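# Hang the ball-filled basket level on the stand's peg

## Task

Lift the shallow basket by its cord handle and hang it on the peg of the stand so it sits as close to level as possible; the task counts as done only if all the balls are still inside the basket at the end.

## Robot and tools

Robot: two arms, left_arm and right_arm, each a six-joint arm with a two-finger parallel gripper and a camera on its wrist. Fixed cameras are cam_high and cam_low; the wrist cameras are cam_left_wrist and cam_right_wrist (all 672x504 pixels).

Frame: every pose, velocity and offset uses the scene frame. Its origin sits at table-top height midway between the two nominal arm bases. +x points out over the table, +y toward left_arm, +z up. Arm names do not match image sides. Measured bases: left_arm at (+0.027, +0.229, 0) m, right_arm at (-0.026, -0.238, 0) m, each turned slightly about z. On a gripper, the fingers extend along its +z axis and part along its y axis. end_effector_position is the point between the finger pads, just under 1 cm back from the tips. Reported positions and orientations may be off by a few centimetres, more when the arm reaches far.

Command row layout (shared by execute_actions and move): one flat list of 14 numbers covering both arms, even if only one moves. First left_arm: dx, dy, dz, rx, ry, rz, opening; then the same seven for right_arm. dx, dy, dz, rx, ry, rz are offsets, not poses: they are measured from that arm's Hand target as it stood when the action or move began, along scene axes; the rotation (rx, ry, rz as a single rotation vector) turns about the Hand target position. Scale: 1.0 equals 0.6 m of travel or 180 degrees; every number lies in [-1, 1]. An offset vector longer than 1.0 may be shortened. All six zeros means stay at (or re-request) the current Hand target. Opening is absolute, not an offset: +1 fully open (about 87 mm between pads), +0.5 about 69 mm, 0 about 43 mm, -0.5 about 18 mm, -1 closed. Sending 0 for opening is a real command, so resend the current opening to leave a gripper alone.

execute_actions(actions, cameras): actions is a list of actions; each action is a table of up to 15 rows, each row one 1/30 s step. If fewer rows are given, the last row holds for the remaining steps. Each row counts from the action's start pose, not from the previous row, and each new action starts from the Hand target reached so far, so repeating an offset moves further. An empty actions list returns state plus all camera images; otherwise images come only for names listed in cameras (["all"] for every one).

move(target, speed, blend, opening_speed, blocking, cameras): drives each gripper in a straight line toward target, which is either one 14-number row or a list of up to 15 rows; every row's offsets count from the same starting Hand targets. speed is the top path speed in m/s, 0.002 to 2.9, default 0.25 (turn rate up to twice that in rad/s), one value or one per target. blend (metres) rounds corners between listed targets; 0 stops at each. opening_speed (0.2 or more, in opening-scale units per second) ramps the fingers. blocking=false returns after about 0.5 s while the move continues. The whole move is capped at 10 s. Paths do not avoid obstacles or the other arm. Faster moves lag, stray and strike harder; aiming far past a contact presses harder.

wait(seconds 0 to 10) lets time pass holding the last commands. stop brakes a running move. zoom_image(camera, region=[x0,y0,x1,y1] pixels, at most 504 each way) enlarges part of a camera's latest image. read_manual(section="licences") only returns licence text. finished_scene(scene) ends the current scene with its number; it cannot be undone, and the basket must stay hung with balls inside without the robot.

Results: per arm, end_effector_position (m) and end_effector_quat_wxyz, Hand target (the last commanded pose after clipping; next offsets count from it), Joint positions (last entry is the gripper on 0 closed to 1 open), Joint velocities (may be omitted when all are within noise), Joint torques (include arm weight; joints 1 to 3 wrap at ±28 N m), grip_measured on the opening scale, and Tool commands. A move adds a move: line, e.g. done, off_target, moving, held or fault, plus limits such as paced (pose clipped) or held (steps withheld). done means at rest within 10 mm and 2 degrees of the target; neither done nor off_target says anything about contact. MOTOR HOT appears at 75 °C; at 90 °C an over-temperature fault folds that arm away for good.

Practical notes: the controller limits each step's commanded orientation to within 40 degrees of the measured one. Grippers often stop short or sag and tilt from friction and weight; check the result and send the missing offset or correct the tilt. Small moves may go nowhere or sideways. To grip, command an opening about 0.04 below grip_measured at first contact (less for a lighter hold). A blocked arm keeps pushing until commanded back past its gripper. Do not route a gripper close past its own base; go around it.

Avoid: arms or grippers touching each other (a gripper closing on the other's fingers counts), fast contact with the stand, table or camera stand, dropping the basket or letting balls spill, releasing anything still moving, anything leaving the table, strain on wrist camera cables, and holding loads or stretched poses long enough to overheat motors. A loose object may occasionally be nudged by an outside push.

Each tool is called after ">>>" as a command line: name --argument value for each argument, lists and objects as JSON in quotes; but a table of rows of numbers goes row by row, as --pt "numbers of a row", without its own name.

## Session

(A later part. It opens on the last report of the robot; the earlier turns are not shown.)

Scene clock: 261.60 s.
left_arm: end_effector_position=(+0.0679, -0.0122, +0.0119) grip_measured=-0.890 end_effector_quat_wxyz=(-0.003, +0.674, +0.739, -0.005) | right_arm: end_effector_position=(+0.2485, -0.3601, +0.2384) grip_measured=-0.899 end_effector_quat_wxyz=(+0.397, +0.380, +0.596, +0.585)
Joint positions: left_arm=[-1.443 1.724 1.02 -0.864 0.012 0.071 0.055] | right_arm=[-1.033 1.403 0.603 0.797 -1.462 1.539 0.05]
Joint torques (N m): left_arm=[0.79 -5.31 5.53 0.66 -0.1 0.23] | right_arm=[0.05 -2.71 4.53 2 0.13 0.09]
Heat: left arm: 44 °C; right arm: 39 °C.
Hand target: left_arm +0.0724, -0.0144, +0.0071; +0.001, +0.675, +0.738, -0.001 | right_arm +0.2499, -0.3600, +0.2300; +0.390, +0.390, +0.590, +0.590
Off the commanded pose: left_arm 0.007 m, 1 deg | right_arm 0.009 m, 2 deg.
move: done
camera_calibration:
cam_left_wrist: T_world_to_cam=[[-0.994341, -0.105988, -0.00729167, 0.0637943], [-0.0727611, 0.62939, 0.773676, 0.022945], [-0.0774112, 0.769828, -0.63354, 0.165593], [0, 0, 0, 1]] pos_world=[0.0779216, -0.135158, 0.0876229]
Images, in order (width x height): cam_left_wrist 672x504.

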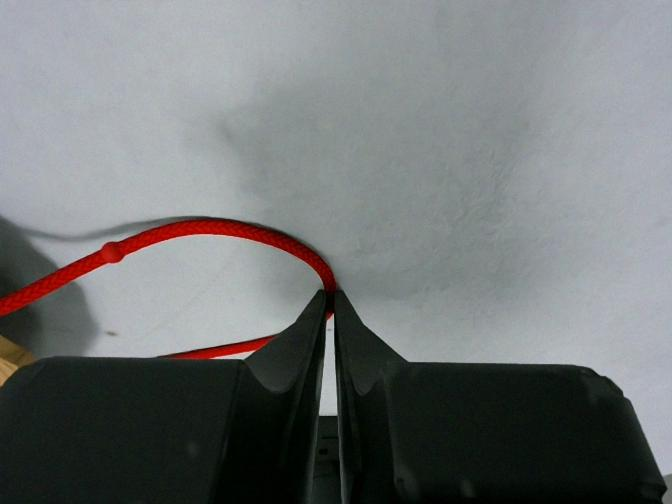

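>>> move --pt "0.0793 0.0107 0.238 -0.003 -0.116 -0.027 -1 0 0 0 0 0 0 -0.9" --pt "0.2127 0.009 0.338 -0.0063 -0.246 -0.0575 -1 0 0 0 0 0 0 -0.9" --pt "0.2785 0.0087 0.43 -0.0074 -0.2894 -0.0677 -1 0 0 0 0 0 0 -0.9" --cameras '["cam_high", "cam_low"]' --speed 0.12 --blend '[0.03, 0.03, 0]'

>>> zoom_image --camera "cam_low" --region '[330, 140, 470, 280]'

>>> zoom_image --camera "cam_high" --region '[270, 180, 400, 320]'

Scene clock: 276.47 s.
left_arm: end_effector_position=(+0.2361, -0.0094, +0.2483) grip_measured=-0.890 end_effector_quat_wxyz=(+0.306, +0.692, +0.585, +0.291) | right_arm: end_effector_position=(+0.2485, -0.3601, +0.2384) grip_measured=-0.899 end_effector_quat_wxyz=(+0.397, +0.380, +0.596, +0.585)
Joint positions: left_arm=[-1.35 1.49 1.453 -1.135 -0.797 0.592 0.055] | right_arm=[-1.033 1.403 0.603 0.797 -1.462 1.539 0.05]
Joint torques (N m): left_arm=[0.62 -8.18 8.29 1.37 -0.52 0.16] | right_arm=[-0.38 -3.03 4.45 2.03 0.17 0]
Heat: left arm: 44 °C; right arm: 39 °C.
Hand target: left_arm +0.2395, -0.0091, +0.2652; +0.331, +0.679, +0.589, +0.287 | right_arm +0.2499, -0.3600, +0.2300; +0.390, +0.390, +0.590, +0.590
Off the commanded pose: left_arm 0.017 m, 3 deg | right_arm 0.009 m, 2 deg.
move: off_target (left_arm)
Images, in order (width x height): cam_high 672x504, cam_low 672x504.

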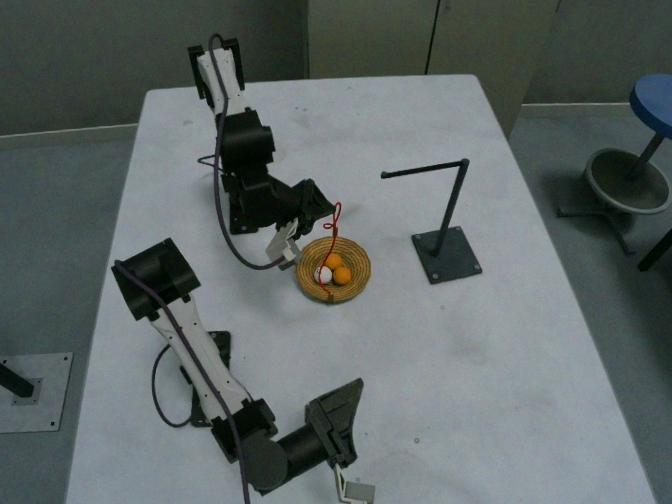

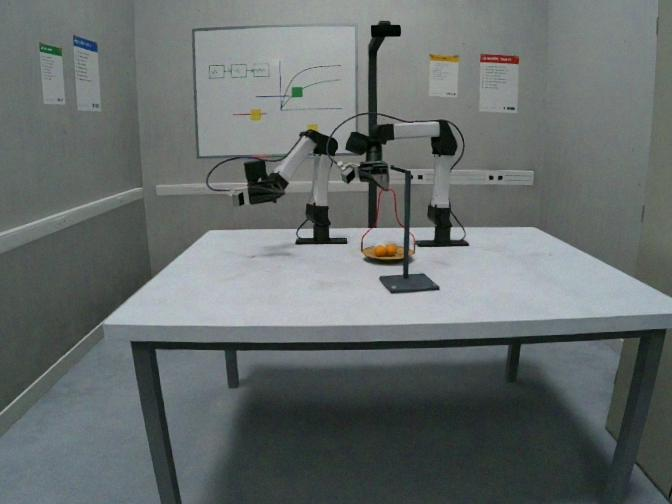

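Scaled by 3.600 from the camera's 672x504 image, which has a finer 960x720 frame.

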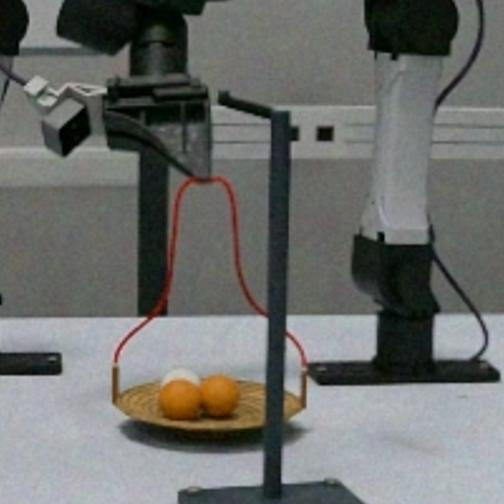

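Scaled by 3.600 from the camera's 672x504 image, which has a finer 960x720 frame.

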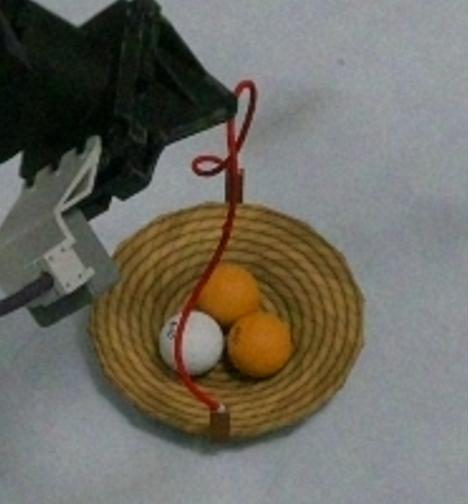

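>>> move --pt "0.002 0.009 0.02 0 0 0 -1 0 0 0 0 0 0 -0.9" --pt "0.002 0.009 0.056 0 0 0 -1 0 0 0 0 0 0 -0.9" --cameras '["cam_high", "cam_low", "cam_right_wrist"]' --speed 0.025

>>> zoom_image --camera "cam_low" --region '[330, 140, 470, 280]'

>>> zoom_image --camera "cam_high" --region '[270, 180, 400, 320]'

>>> zoom_image --camera "cam_right_wrist" --region '[380, 230, 620, 400]'

Scene clock: 290.13 s.
left_arm: end_effector_position=(+0.2379, -0.0048, +0.2887) grip_measured=-0.890 end_effector_quat_wxyz=(+0.324, +0.684, +0.589, +0.284) | right_arm: end_effector_position=(+0.2485, -0.3601, +0.2384) grip_measured=-0.899 end_effector_quat_wxyz=(+0.397, +0.380, +0.596, +0.585)
Joint positions: left_arm=[-1.341 1.483 1.602 -1.236 -0.797 0.607 0.055] | right_arm=[-1.033 1.403 0.603 0.797 -1.462 1.539 0.05]
Joint torques (N m): left_arm=[0.68 -5.48 8.8 1.22 -0.46 0.17] | right_arm=[-0.1 -2.85 4.64 2 0.11 0]
Heat: left arm: 47 °C; right arm: 39 °C.
Hand target: left_arm +0.2407, -0.0038, +0.2988; +0.331, +0.679, +0.589, +0.287 | right_arm +0.2499, -0.3600, +0.2300; +0.390, +0.390, +0.590, +0.590
Off the commanded pose: left_arm 0.011 m, 1 deg | right_arm 0.009 m, 2 deg.
move: off_target (left_arm)
camera_calibration:
cam_right_wrist: T_world_to_cam=[[0.00964306, -0.0245421, -0.999652, 0.22576], [-0.961085, 0.275787, -0.0160418, 0.362676], [0.276085, 0.960905, -0.0209276, 0.425764], [0, 0, 0, 1]] pos_world=[0.228838, -0.5036, 0.24041]
Images, in order (width x height): cam_high 672x504, cam_low 672x504, cam_right_wrist 672x504.

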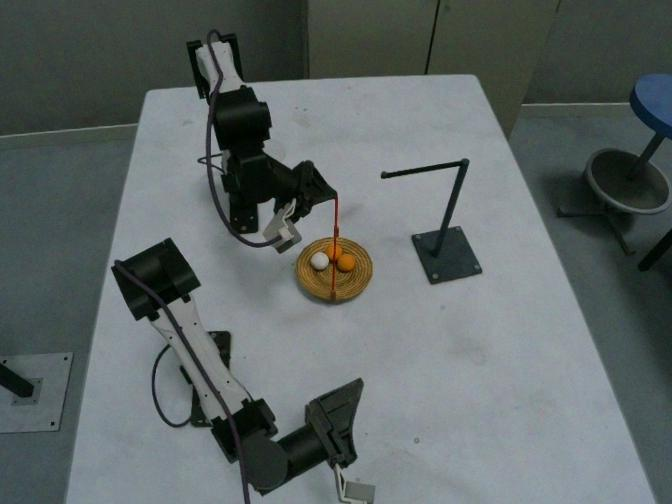

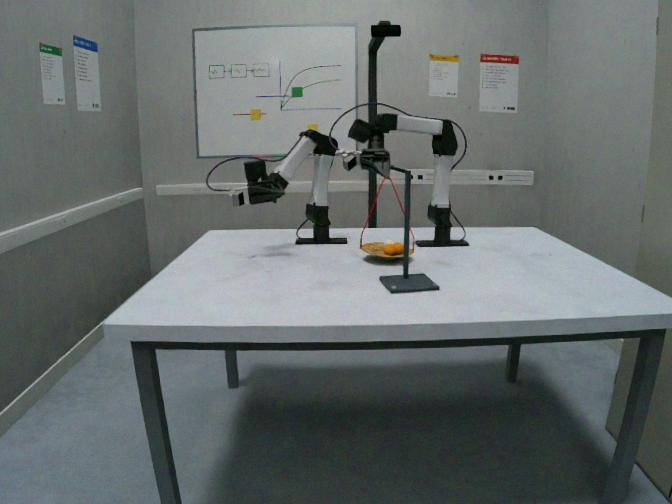

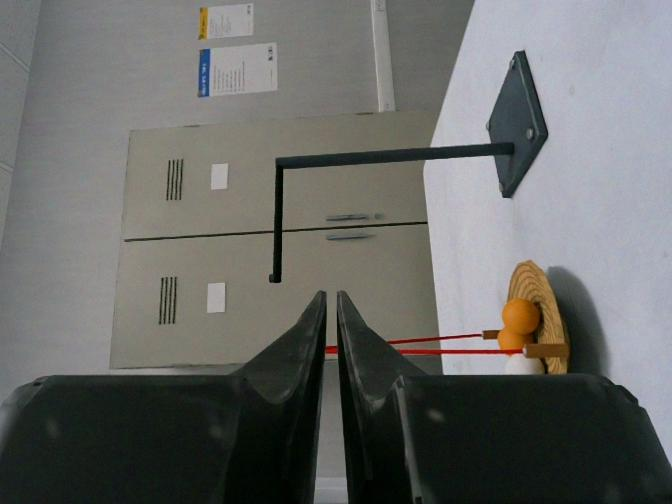

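Scaled by 3.600 from the camera's 672x504 image, which has a finer 960x720 frame.

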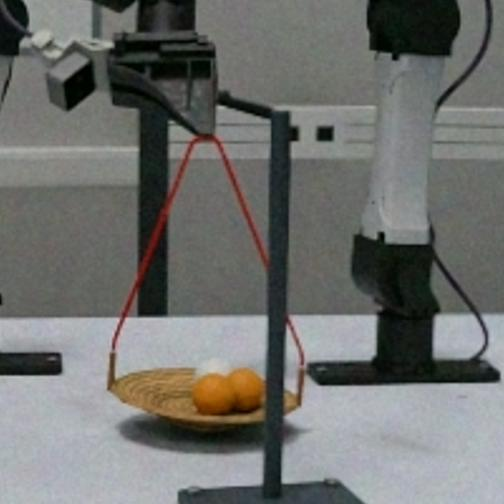

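Scaled by 3.600 from the camera's 672x504 image, which has a finer 960x720 frame.

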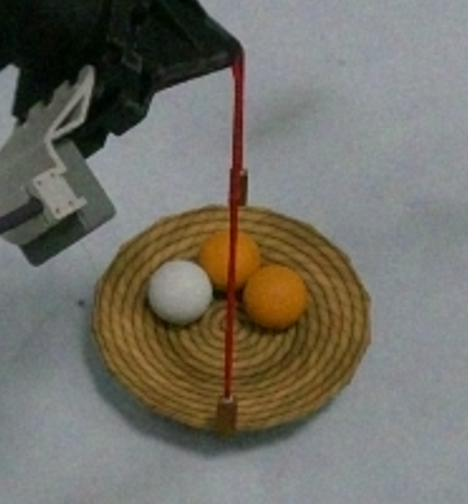

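Scaled by 2.100 from the camera's 672x504 image, which has a finer 960x720 frame.

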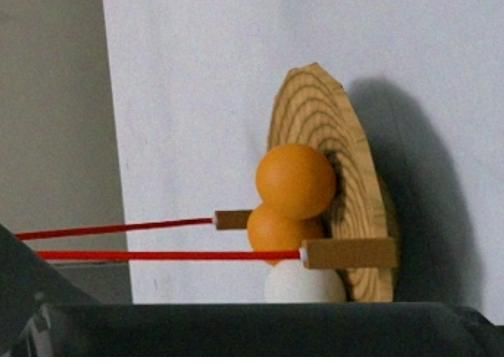

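>>> move --target '[0, 0, 0.14, 0, 0, 0.055, -1, 0, 0, 0, 0, 0, 0, -0.9]' --cameras '["all"]' --speed 0.04

>>> zoom_image --camera "cam_low" --region '[330, 120, 470, 260]'

>>> zoom_image --camera "cam_high" --region '[270, 140, 440, 320]'

>>> zoom_image --camera "cam_right_wrist" --region '[380, 230, 620, 400]'

Scene clock: 314.03 s.
left_arm: end_effector_position=(+0.2391, -0.0037, +0.3745) grip_measured=-0.890 end_effector_quat_wxyz=(+0.366, +0.633, +0.618, +0.289) | right_arm: end_effector_position=(+0.2485, -0.3601, +0.2384) grip_measured=-0.899 end_effector_quat_wxyz=(+0.397, +0.380, +0.596, +0.585)
Joint positions: left_arm=[-1.355 1.641 2.116 -1.55 -0.873 0.51 0.055] | right_arm=[-1.033 1.403 0.603 0.797 -1.462 1.539 0.05]
Joint torques (N m): left_arm=[-0.29 -4.9 7.45 1.27 -0.73 0.22] | right_arm=[-0.09 -2.92 4.38 1.97 0.21 0.01]
Heat: left arm: 49 °C; right arm: 40 °C.
Hand target: left_arm +0.2407, -0.0037, +0.3829; +0.305, +0.625, +0.645, +0.315 | right_arm +0.2499, -0.3600, +0.2300; +0.390, +0.390, +0.590, +0.590
Off the commanded pose: left_arm 0.009 m, 8 deg | right_arm 0.009 m, 2 deg.
joint sent to its limit (left arm) — joint 4 (wrist pitch), lower limit. The joint targets are off in orientation, not in position.
move: off_target (left_arm)
camera_calibration:
cam_left_wrist: T_world_to_cam=[[-0.556548, -0.0481354, -0.82942, 0.440963], [-0.603862, 0.7091, 0.364044, 0.0301814], [0.570619, 0.703463, -0.423715, 0.168324], [0, 0, 0, 1]] pos_world=[0.167594, -0.118585, 0.426078]
cam_right_wrist: T_world_to_cam=[[0.00964306, -0.0245421, -0.999652, 0.22576], [-0.961085, 0.275787, -0.0160418, 0.362676], [0.276085, 0.960905, -0.0209276, 0.425764], [0, 0, 0, 1]] pos_world=[0.228838, -0.5036, 0.24041]

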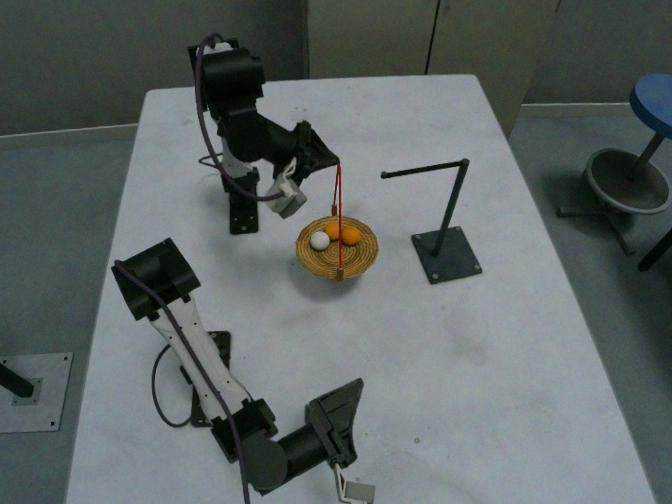

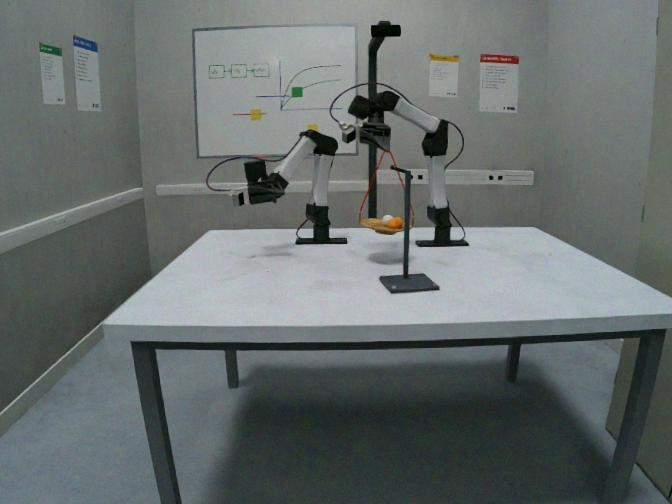

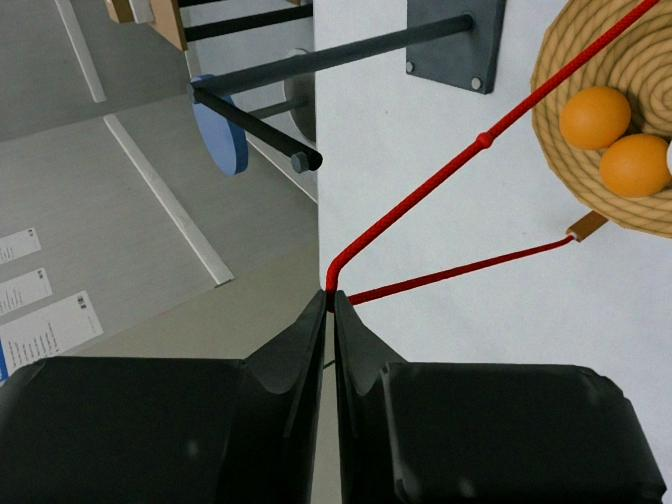

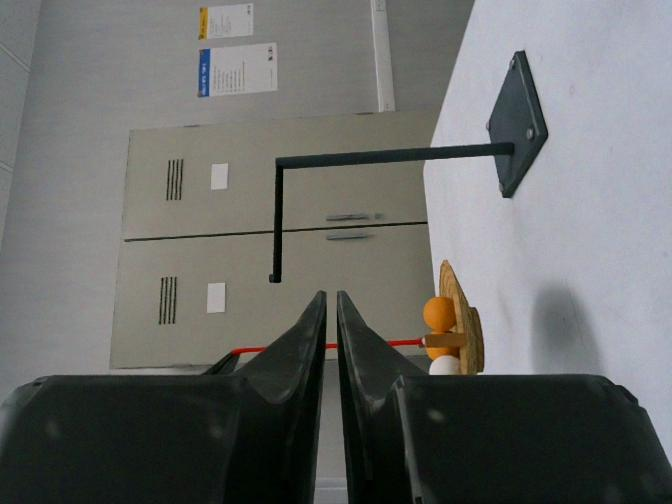

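Scaled by 3.600 from the camera's 672x504 image, which has a finer 960x720 frame.

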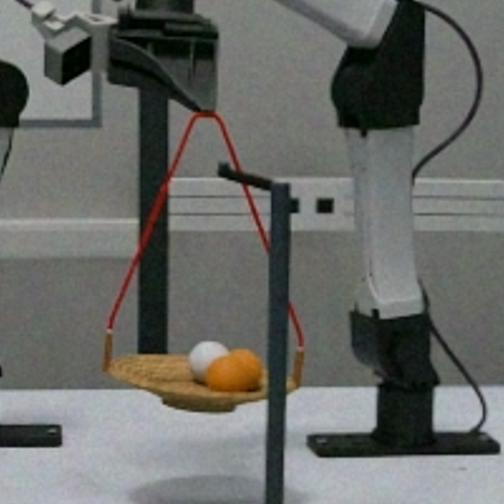

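Scaled by 2.800 from the camera's 672x504 image, which has a finer 960x720 frame.

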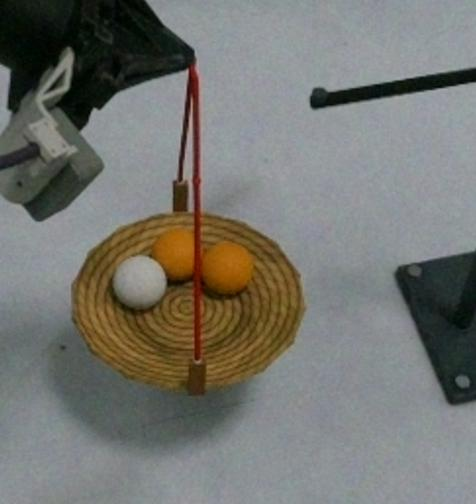

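Scaled by 2.100 from the camera's 672x504 image, which has a finer 960x720 frame.

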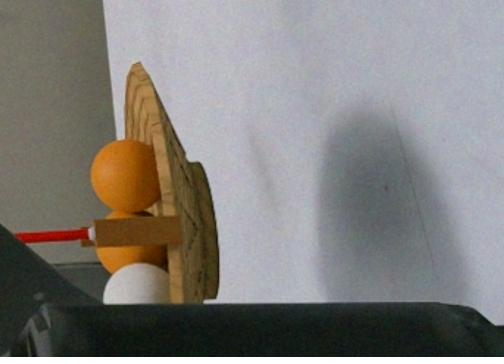

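>>> move --target '[0.067, -0.003, 0.0, 0, -0.0167, 0.012, -1, 0, 0, 0, 0, 0, 0, -0.9]' --cameras '["all"]' --speed 0.04

>>> zoom_image --camera "cam_low" --region '[330, 120, 470, 260]'

Scene clock: 336.80 s.
left_arm: end_effector_position=(+0.2761, -0.0071, +0.3761) grip_measured=-0.890 end_effector_quat_wxyz=(+0.346, +0.613, +0.636, +0.317) | right_arm: end_effector_position=(+0.2485, -0.3601, +0.2384) grip_measured=-0.899 end_effector_quat_wxyz=(+0.397, +0.380, +0.596, +0.585)
Joint positions: left_arm=[-1.244 1.76 2.249 -1.552 -0.876 0.566 0.055] | right_arm=[-1.033 1.403 0.603 0.797 -1.462 1.539 0.05]
Joint torques (N m): left_arm=[0.69 -5.53 7.39 1.3 -0.73 0.21] | right_arm=[-0.12 -2.92 4.41 1.99 0.11 -0.01]
Heat: left arm: 51 °C; right arm: 40 °C.
Hand target: left_arm +0.2810, -0.0056, +0.3827; +0.316, +0.605, +0.649, +0.337 | right_arm +0.2499, -0.3600, +0.2300; +0.390, +0.390, +0.590, +0.590
Off the commanded pose: left_arm 0.008 m, 4 deg | right_arm 0.009 m, 2 deg.
joint sent to its limit (left arm) — joint 4 (wrist pitch), lower limit. The joint targets are off in orientation, not in position.
move: off_target (left_arm)
camera_calibration:
cam_left_wrist: T_world_to_cam=[[-0.543778, -0.0629909, -0.836862, 0.461938], [-0.662514, 0.644328, 0.38199, 0.0633522], [0.515152, 0.76215, -0.392104, 0.15409], [0, 0, 0, 1]] pos_world=[0.213783, -0.129161, 0.422798]
cam_right_wrist: T_world_to_cam=[[0.00964306, -0.0245421, -0.999652, 0.22576], [-0.961085, 0.275787, -0.0160418, 0.362676], [0.276085, 0.960905, -0.0209276, 0.425764], [0, 0, 0, 1]] pos_world=[0.228838, -0.5036, 0.24041]

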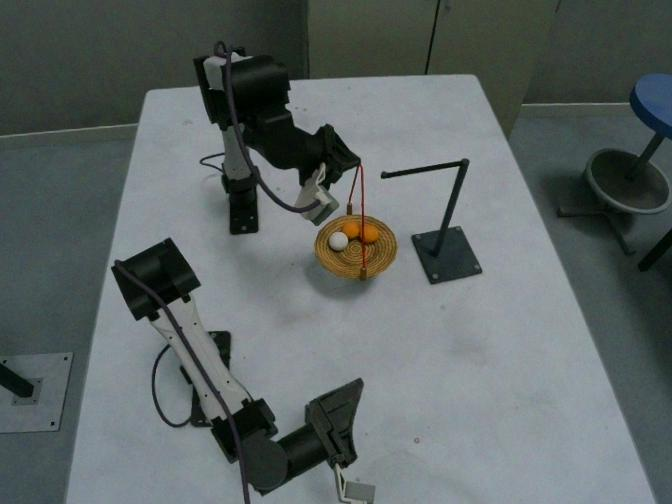

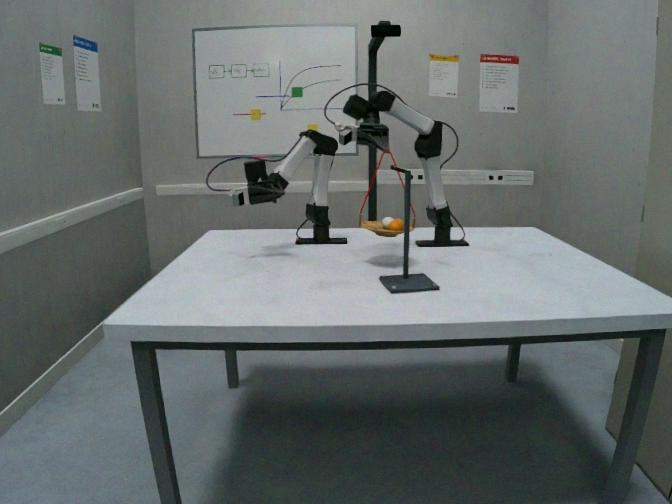

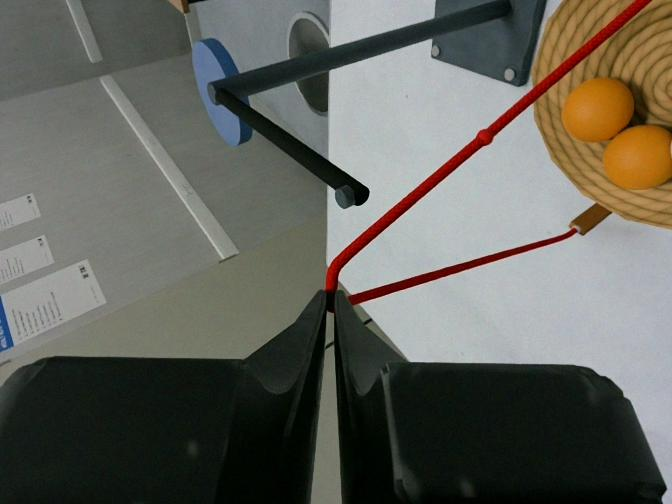

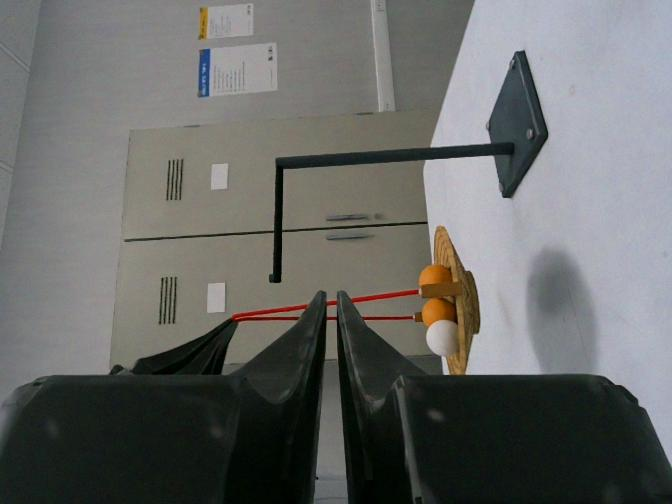

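Scaled by 3.600 from the camera's 672x504 image, which has a finer 960x720 frame.

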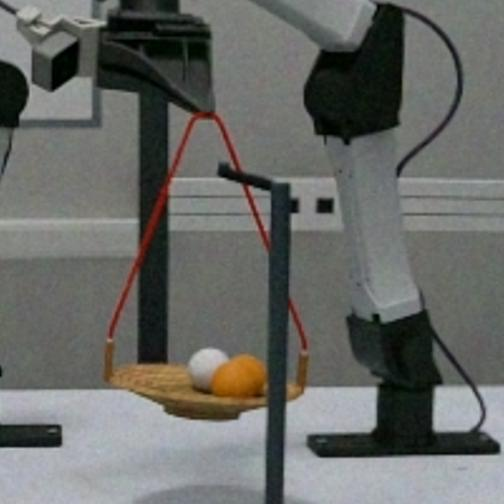

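>>> move --target '[0.16, 0.022, 0.004, 0, 0, 0, -1, 0, 0, 0, 0, 0, 0, -0.9]' --cameras '["all"]' --speed 0.035

>>> zoom_image --camera "cam_low" --region '[330, 120, 470, 260]'

>>> zoom_image --camera "cam_high" --region '[320, 120, 500, 300]'

Scene clock: 354.03 s.
left_arm: end_effector_position=(+0.3727, +0.0089, +0.3854) grip_measured=-0.890 end_effector_quat_wxyz=(+0.320, +0.603, +0.651, +0.333) | right_arm: end_effector_position=(+0.2485, -0.3601, +0.2384) grip_measured=-0.899 end_effector_quat_wxyz=(+0.397, +0.380, +0.596, +0.585)
Joint positions: left_arm=[-0.957 1.987 2.597 -1.509 -0.748 0.844 0.055] | right_arm=[-1.033 1.403 0.603 0.797 -1.462 1.539 0.05]
Joint torques (N m): left_arm=[0.64 -6.97 7.12 1.6 -0.32 0.21] | right_arm=[-0.14 -3.04 4.7 2 0.15 0.08]
Heat: left arm: 50 °C; right arm: 40 °C.
Hand target: left_arm +0.3769, +0.0077, +0.3853; +0.316, +0.605, +0.649, +0.337 | right_arm +0.2499, -0.3600, +0.2300; +0.390, +0.390, +0.590, +0.590
Off the commanded pose: left_arm 0.004 m, 1 deg | right_arm 0.009 m, 2 deg.
move: done
camera_calibration:
cam_left_wrist: T_world_to_cam=[[-0.554942, -0.0653227, -0.82932, 0.524555], [-0.690761, 0.591702, 0.415618, 0.111541], [0.463561, 0.803506, -0.373483, 0.107443], [0, 0, 0, 1]] pos_world=[0.31834, -0.118064, 0.428794]
cam_right_wrist: T_world_to_cam=[[0.00964306, -0.0245421, -0.999652, 0.22576], [-0.961085, 0.275787, -0.0160418, 0.362676], [0.276085, 0.960905, -0.0209276, 0.425764], [0, 0, 0, 1]] pos_world=[0.228838, -0.5036, 0.24041]

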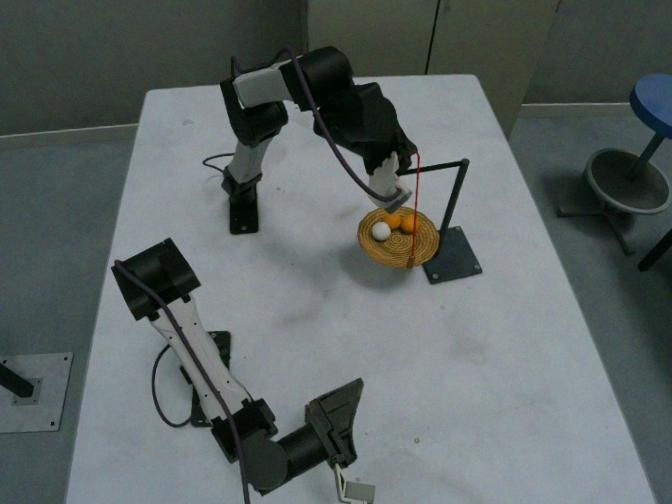

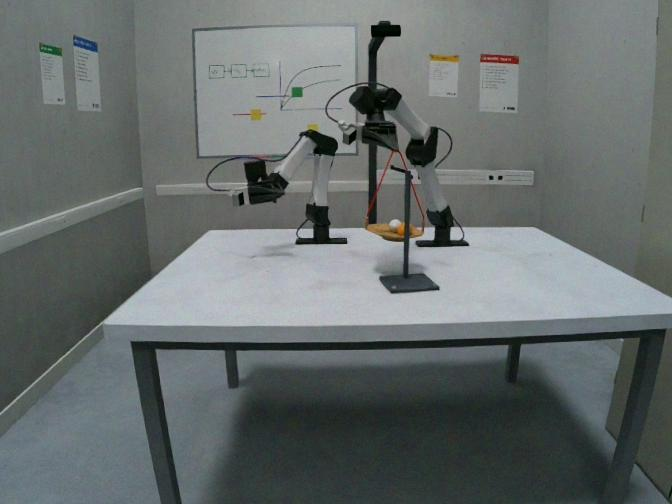

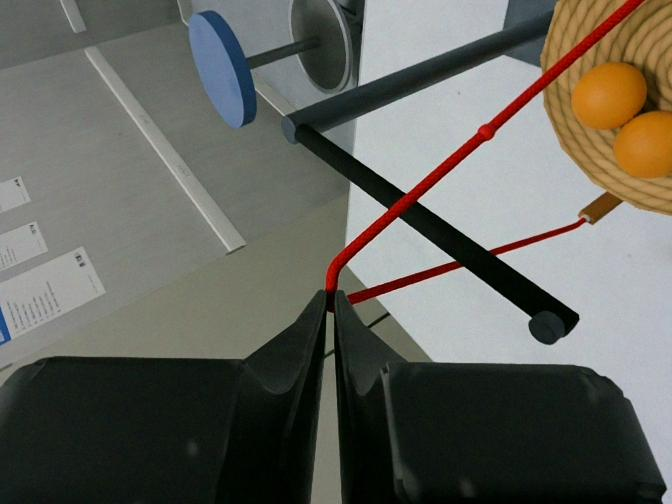

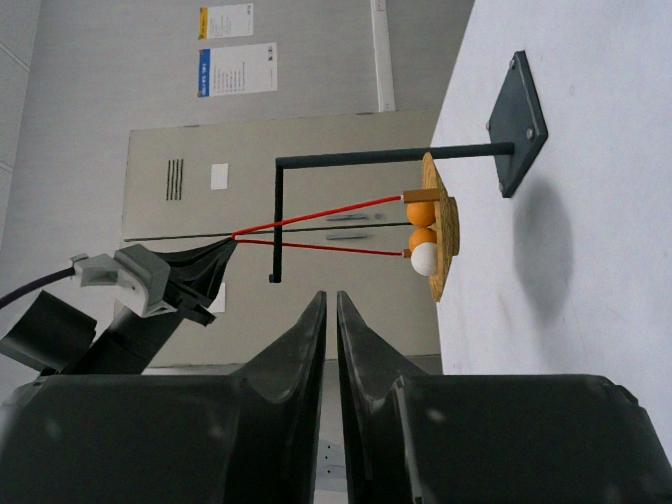

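Scaled by 3.600 from the camera's 672x504 image, which has a finer 960x720 frame.

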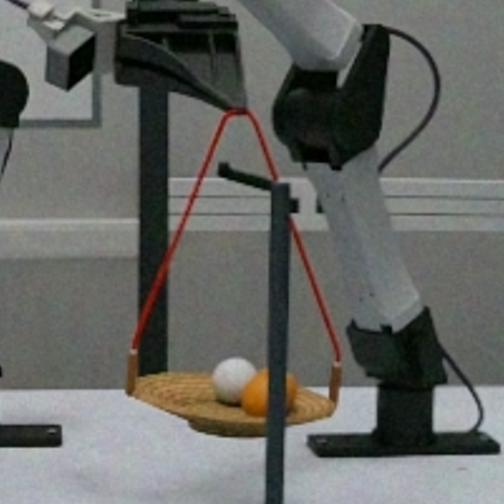

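Scaled by 2.800 from the camera's 672x504 image, which has a finer 960x720 frame.

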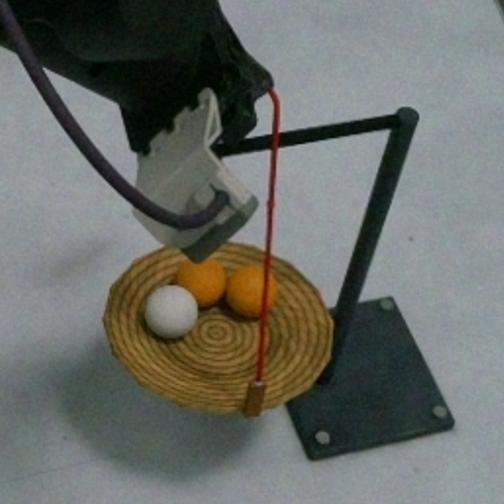

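>>> move --target '[0.001, -0.003, -0.0667, 0, 0, 0, -1, 0, 0, 0, 0, 0, 0, -0.9]' --cameras '["cam_left_wrist", "cam_low", "cam_right_wrist"]' --speed 0.03

>>> zoom_image --camera "cam_low" --region '[360, 140, 440, 220]'

>>> zoom_image --camera "cam_right_wrist" --region '[180, 140, 380, 340]'

>>> zoom_image --camera "cam_left_wrist" --region '[230, 200, 430, 400]'

Scene clock: 369.10 s.
left_arm: end_effector_position=(+0.3796, +0.0007, +0.3371) grip_measured=-0.890 end_effector_quat_wxyz=(+0.304, +0.611, +0.649, +0.338) | right_arm: end_effector_position=(+0.2485, -0.3601, +0.2384) grip_measured=-0.899 end_effector_quat_wxyz=(+0.397, +0.380, +0.596, +0.585)
Joint positions: left_arm=[-0.957 1.859 2.17 -1.246 -0.752 0.847 0.055] | right_arm=[-1.033 1.403 0.603 0.797 -1.462 1.539 0.05]
Joint torques (N m): left_arm=[0.5 -11.56 4.56 1.75 -0.29 0.11] | right_arm=[-0.08 -3.18 4.46 2 0.1 0.06]
Heat: left arm: 49 °C; right arm: 40 °C.
Hand target: left_arm +0.3775, +0.0059, +0.3452; +0.316, +0.605, +0.649, +0.337 | right_arm +0.2499, -0.3600, +0.2300; +0.390, +0.390, +0.590, +0.590
Off the commanded pose: left_arm 0.010 m, 2 deg | right_arm 0.009 m, 2 deg.
move: done
camera_calibration:
cam_left_wrist: T_world_to_cam=[[-0.570265, -0.0395215, -0.820509, 0.490635], [-0.683584, 0.57673, 0.447321, 0.127844], [0.455533, 0.815978, -0.355905, 0.0899331], [0, 0, 0, 1]] pos_world=[0.326217, -0.127724, 0.377391]
cam_right_wrist: T_world_to_cam=[[0.00964306, -0.0245421, -0.999652, 0.22576], [-0.961085, 0.275787, -0.0160418, 0.362676], [0.276085, 0.960905, -0.0209276, 0.425764], [0, 0, 0, 1]] pos_world=[0.228838, -0.5036, 0.24041]
Images, in order (width x height): cam_low 672x504, cam_left_wrist 672x504, cam_right_wrist 672x504.

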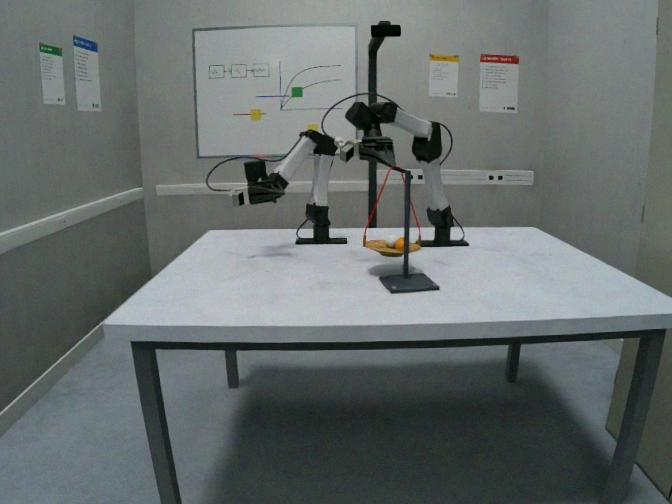

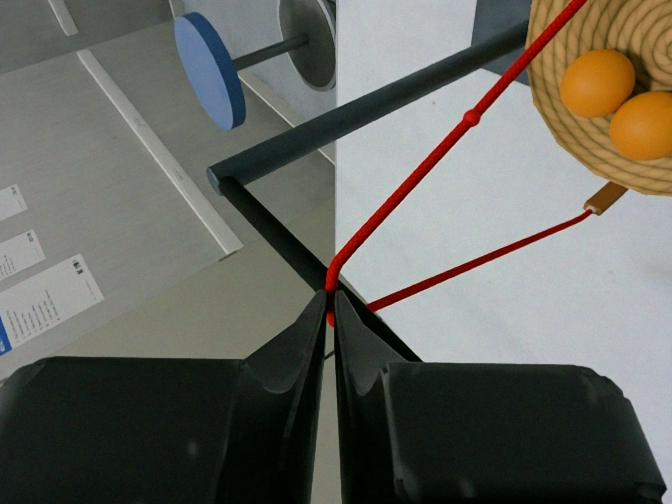

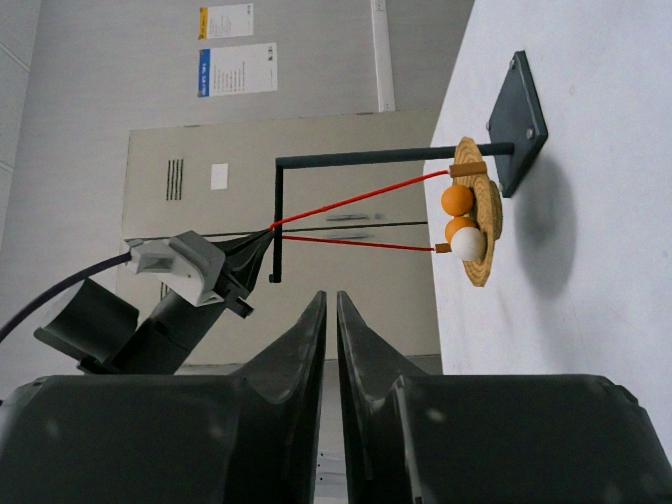

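Scaled by 6.300 from the camera's 672x504 image, which has a finer 960x720 frame.

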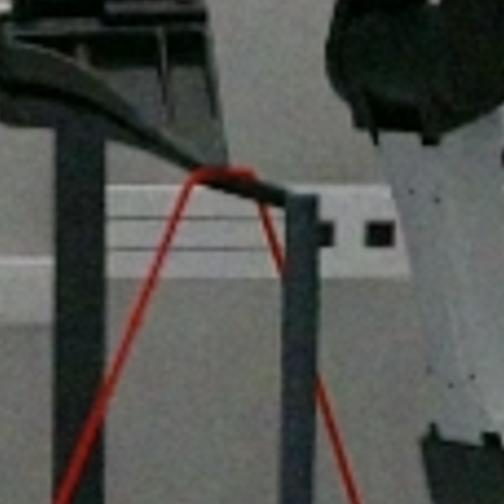

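Scaled by 2.520 from the camera's 672x504 image, which has a finer 960x720 frame.

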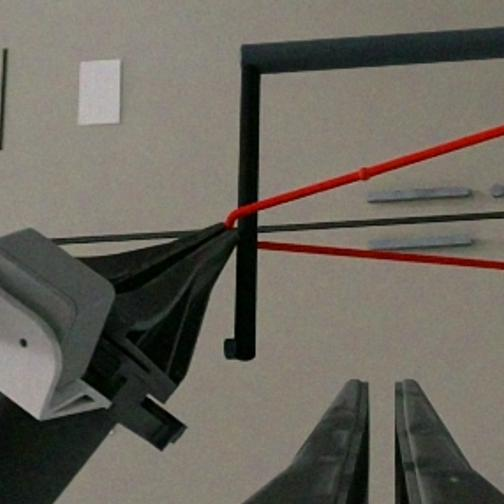

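Scaled by 2.520 from the camera's 672x504 image, which has a finer 960x720 frame.

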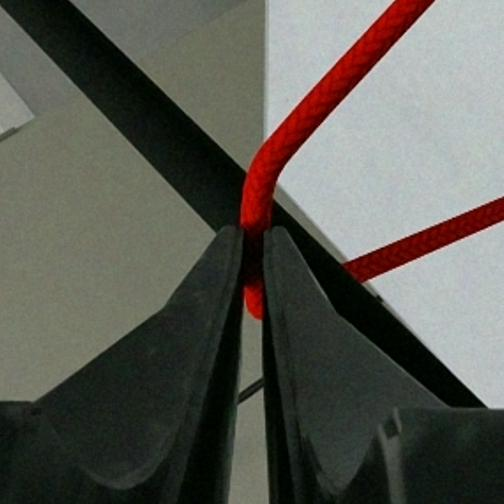

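>>> move --target '[-0.002, 0.016, 0.017, 0, 0, 0, -1, 0, 0, 0, 0, 0, 0, -0.9]' --cameras '["cam_left_wrist", "cam_low"]' --speed 0.03

>>> zoom_image --camera "cam_low" --region '[360, 140, 440, 220]'

Scene clock: 374.53 s.
left_arm: end_effector_position=(+0.3811, +0.0040, +0.3388) grip_measured=-0.890 end_effector_quat_wxyz=(+0.303, +0.611, +0.648, +0.339) | right_arm: end_effector_position=(+0.2485, -0.3601, +0.2384) grip_measured=-0.899 end_effector_quat_wxyz=(+0.397, +0.380, +0.596, +0.585)
Joint positions: left_arm=[-0.949 1.854 2.17 -1.245 -0.749 0.857 0.055] | right_arm=[-1.033 1.403 0.603 0.797 -1.462 1.539 0.05]
Joint torques (N m): left_arm=[0.98 -12.37 6.61 1.48 -0.24 0.18] | right_arm=[0.05 -3.06 4.55 1.95 0.15 0.08]
Heat: left arm: 48 °C; right arm: 40 °C.
Hand target: left_arm +0.3764, +0.0155, +0.3554; +0.316, +0.605, +0.649, +0.337 | right_arm +0.2499, -0.3600, +0.2300; +0.390, +0.390, +0.590, +0.590
Off the commanded pose: left_arm 0.021 m, 2 deg | right_arm 0.009 m, 2 deg.
move: off_target (left_arm)
camera_calibration:
cam_left_wrist: T_world_to_cam=[[-0.569977, -0.0374404, -0.820807, 0.492963], [-0.684034, 0.575069, 0.448769, 0.125831], [0.455219, 0.817248, -0.353387, 0.0864061], [0, 0, 0, 1]] pos_world=[0.327717, -0.12452, 0.378693]
Images, in order (width x height): cam_low 672x504, cam_left_wrist 672x504.

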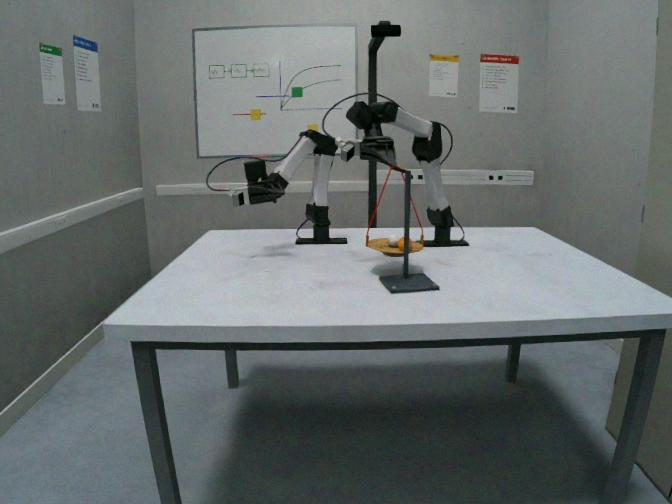

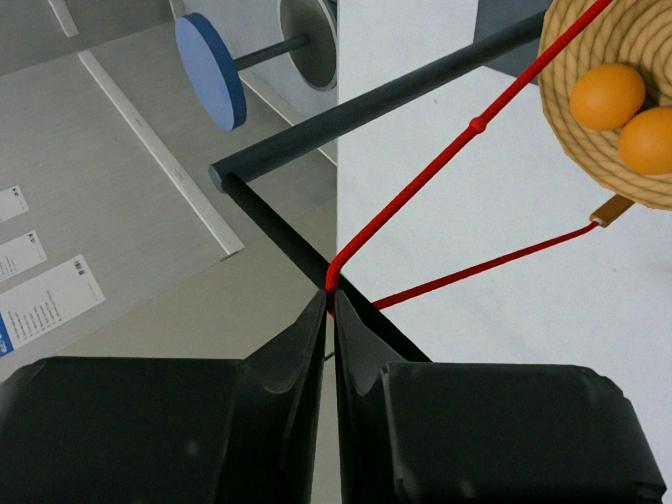

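Scaled by 6.300 from the camera's 672x504 image, which has a finer 960x720 frame.

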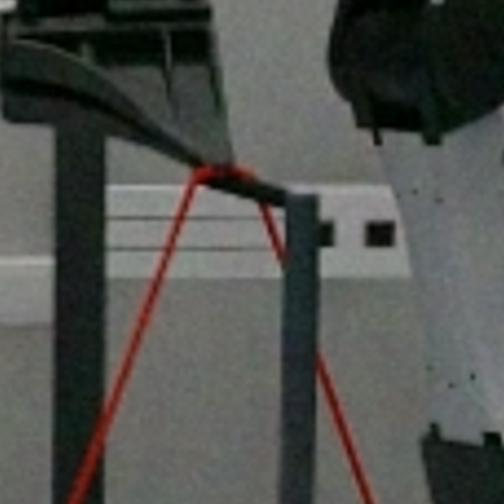

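>>> move --target '[0, 0.004, 0.02, 0, 0, 0, -1, 0, 0, 0, 0, 0, 0, -0.9]' --cameras '["cam_left_wrist", "cam_low"]' --speed 0.03

>>> zoom_image --camera "cam_low" --region '[360, 140, 440, 220]'

Scene clock: 379.30 s.
left_arm: end_effector_position=(+0.3762, +0.0130, +0.3542) grip_measured=-0.890 end_effector_quat_wxyz=(+0.304, +0.611, +0.649, +0.335) | right_arm: end_effector_position=(+0.2485, -0.3601, +0.2384) grip_measured=-0.899 end_effector_quat_wxyz=(+0.397, +0.380, +0.596, +0.585)
Joint positions: left_arm=[-0.941 1.854 2.248 -1.318 -0.738 0.861 0.055] | right_arm=[-1.033 1.403 0.603 0.797 -1.462 1.539 0.05]
Joint torques (N m): left_arm=[0.75 -9.42 8.21 1.58 -0.32 0.2] | right_arm=[-0.13 -2.73 4.51 1.98 0.08 0.05]
Heat: left arm: 48 °C; right arm: 40 °C.
Hand target: left_arm +0.3764, +0.0178, +0.3674; +0.316, +0.605, +0.649, +0.337 | right_arm +0.2499, -0.3600, +0.2300; +0.390, +0.390, +0.590, +0.590
Off the commanded pose: left_arm 0.014 m, 2 deg | right_arm 0.009 m, 2 deg.
move: off_target (left_arm)
camera_calibration:
cam_left_wrist: T_world_to_cam=[[-0.573923, -0.0416556, -0.817849, 0.503618], [-0.680677, 0.57952, 0.448146, 0.109282], [0.455292, 0.813893, -0.360954, 0.0894189], [0, 0, 0, 1]] pos_world=[0.322712, -0.11513, 0.395186]
Images, in order (width x height): cam_low 672x504, cam_left_wrist 672x504.

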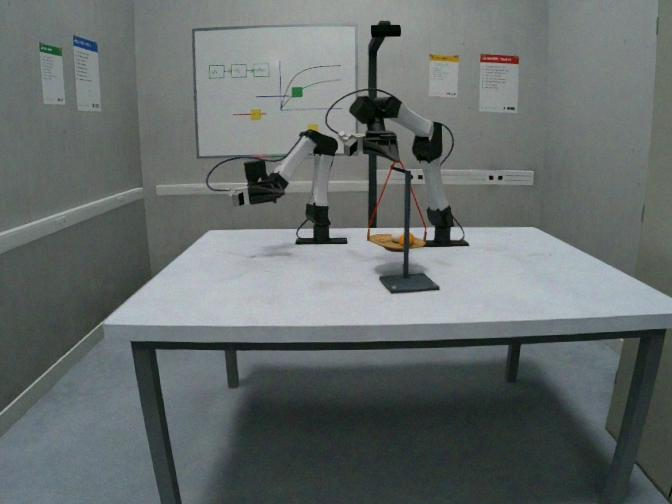

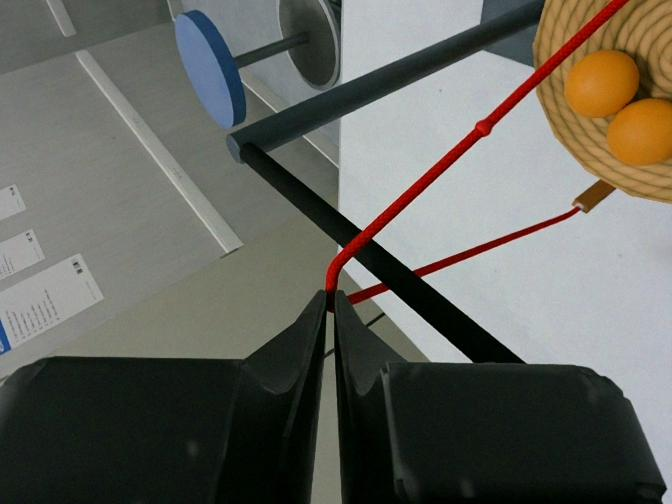

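Scaled by 6.300 from the camera's 672x504 image, which has a finer 960x720 frame.

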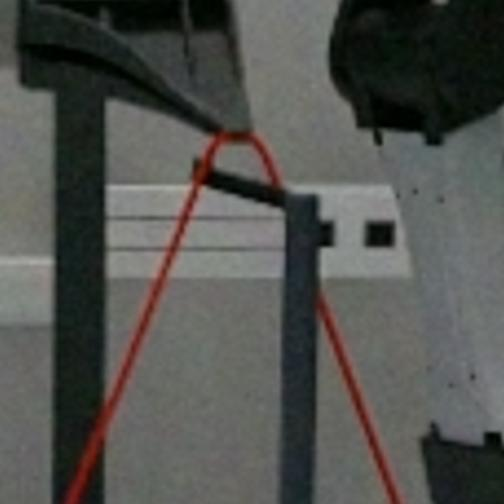

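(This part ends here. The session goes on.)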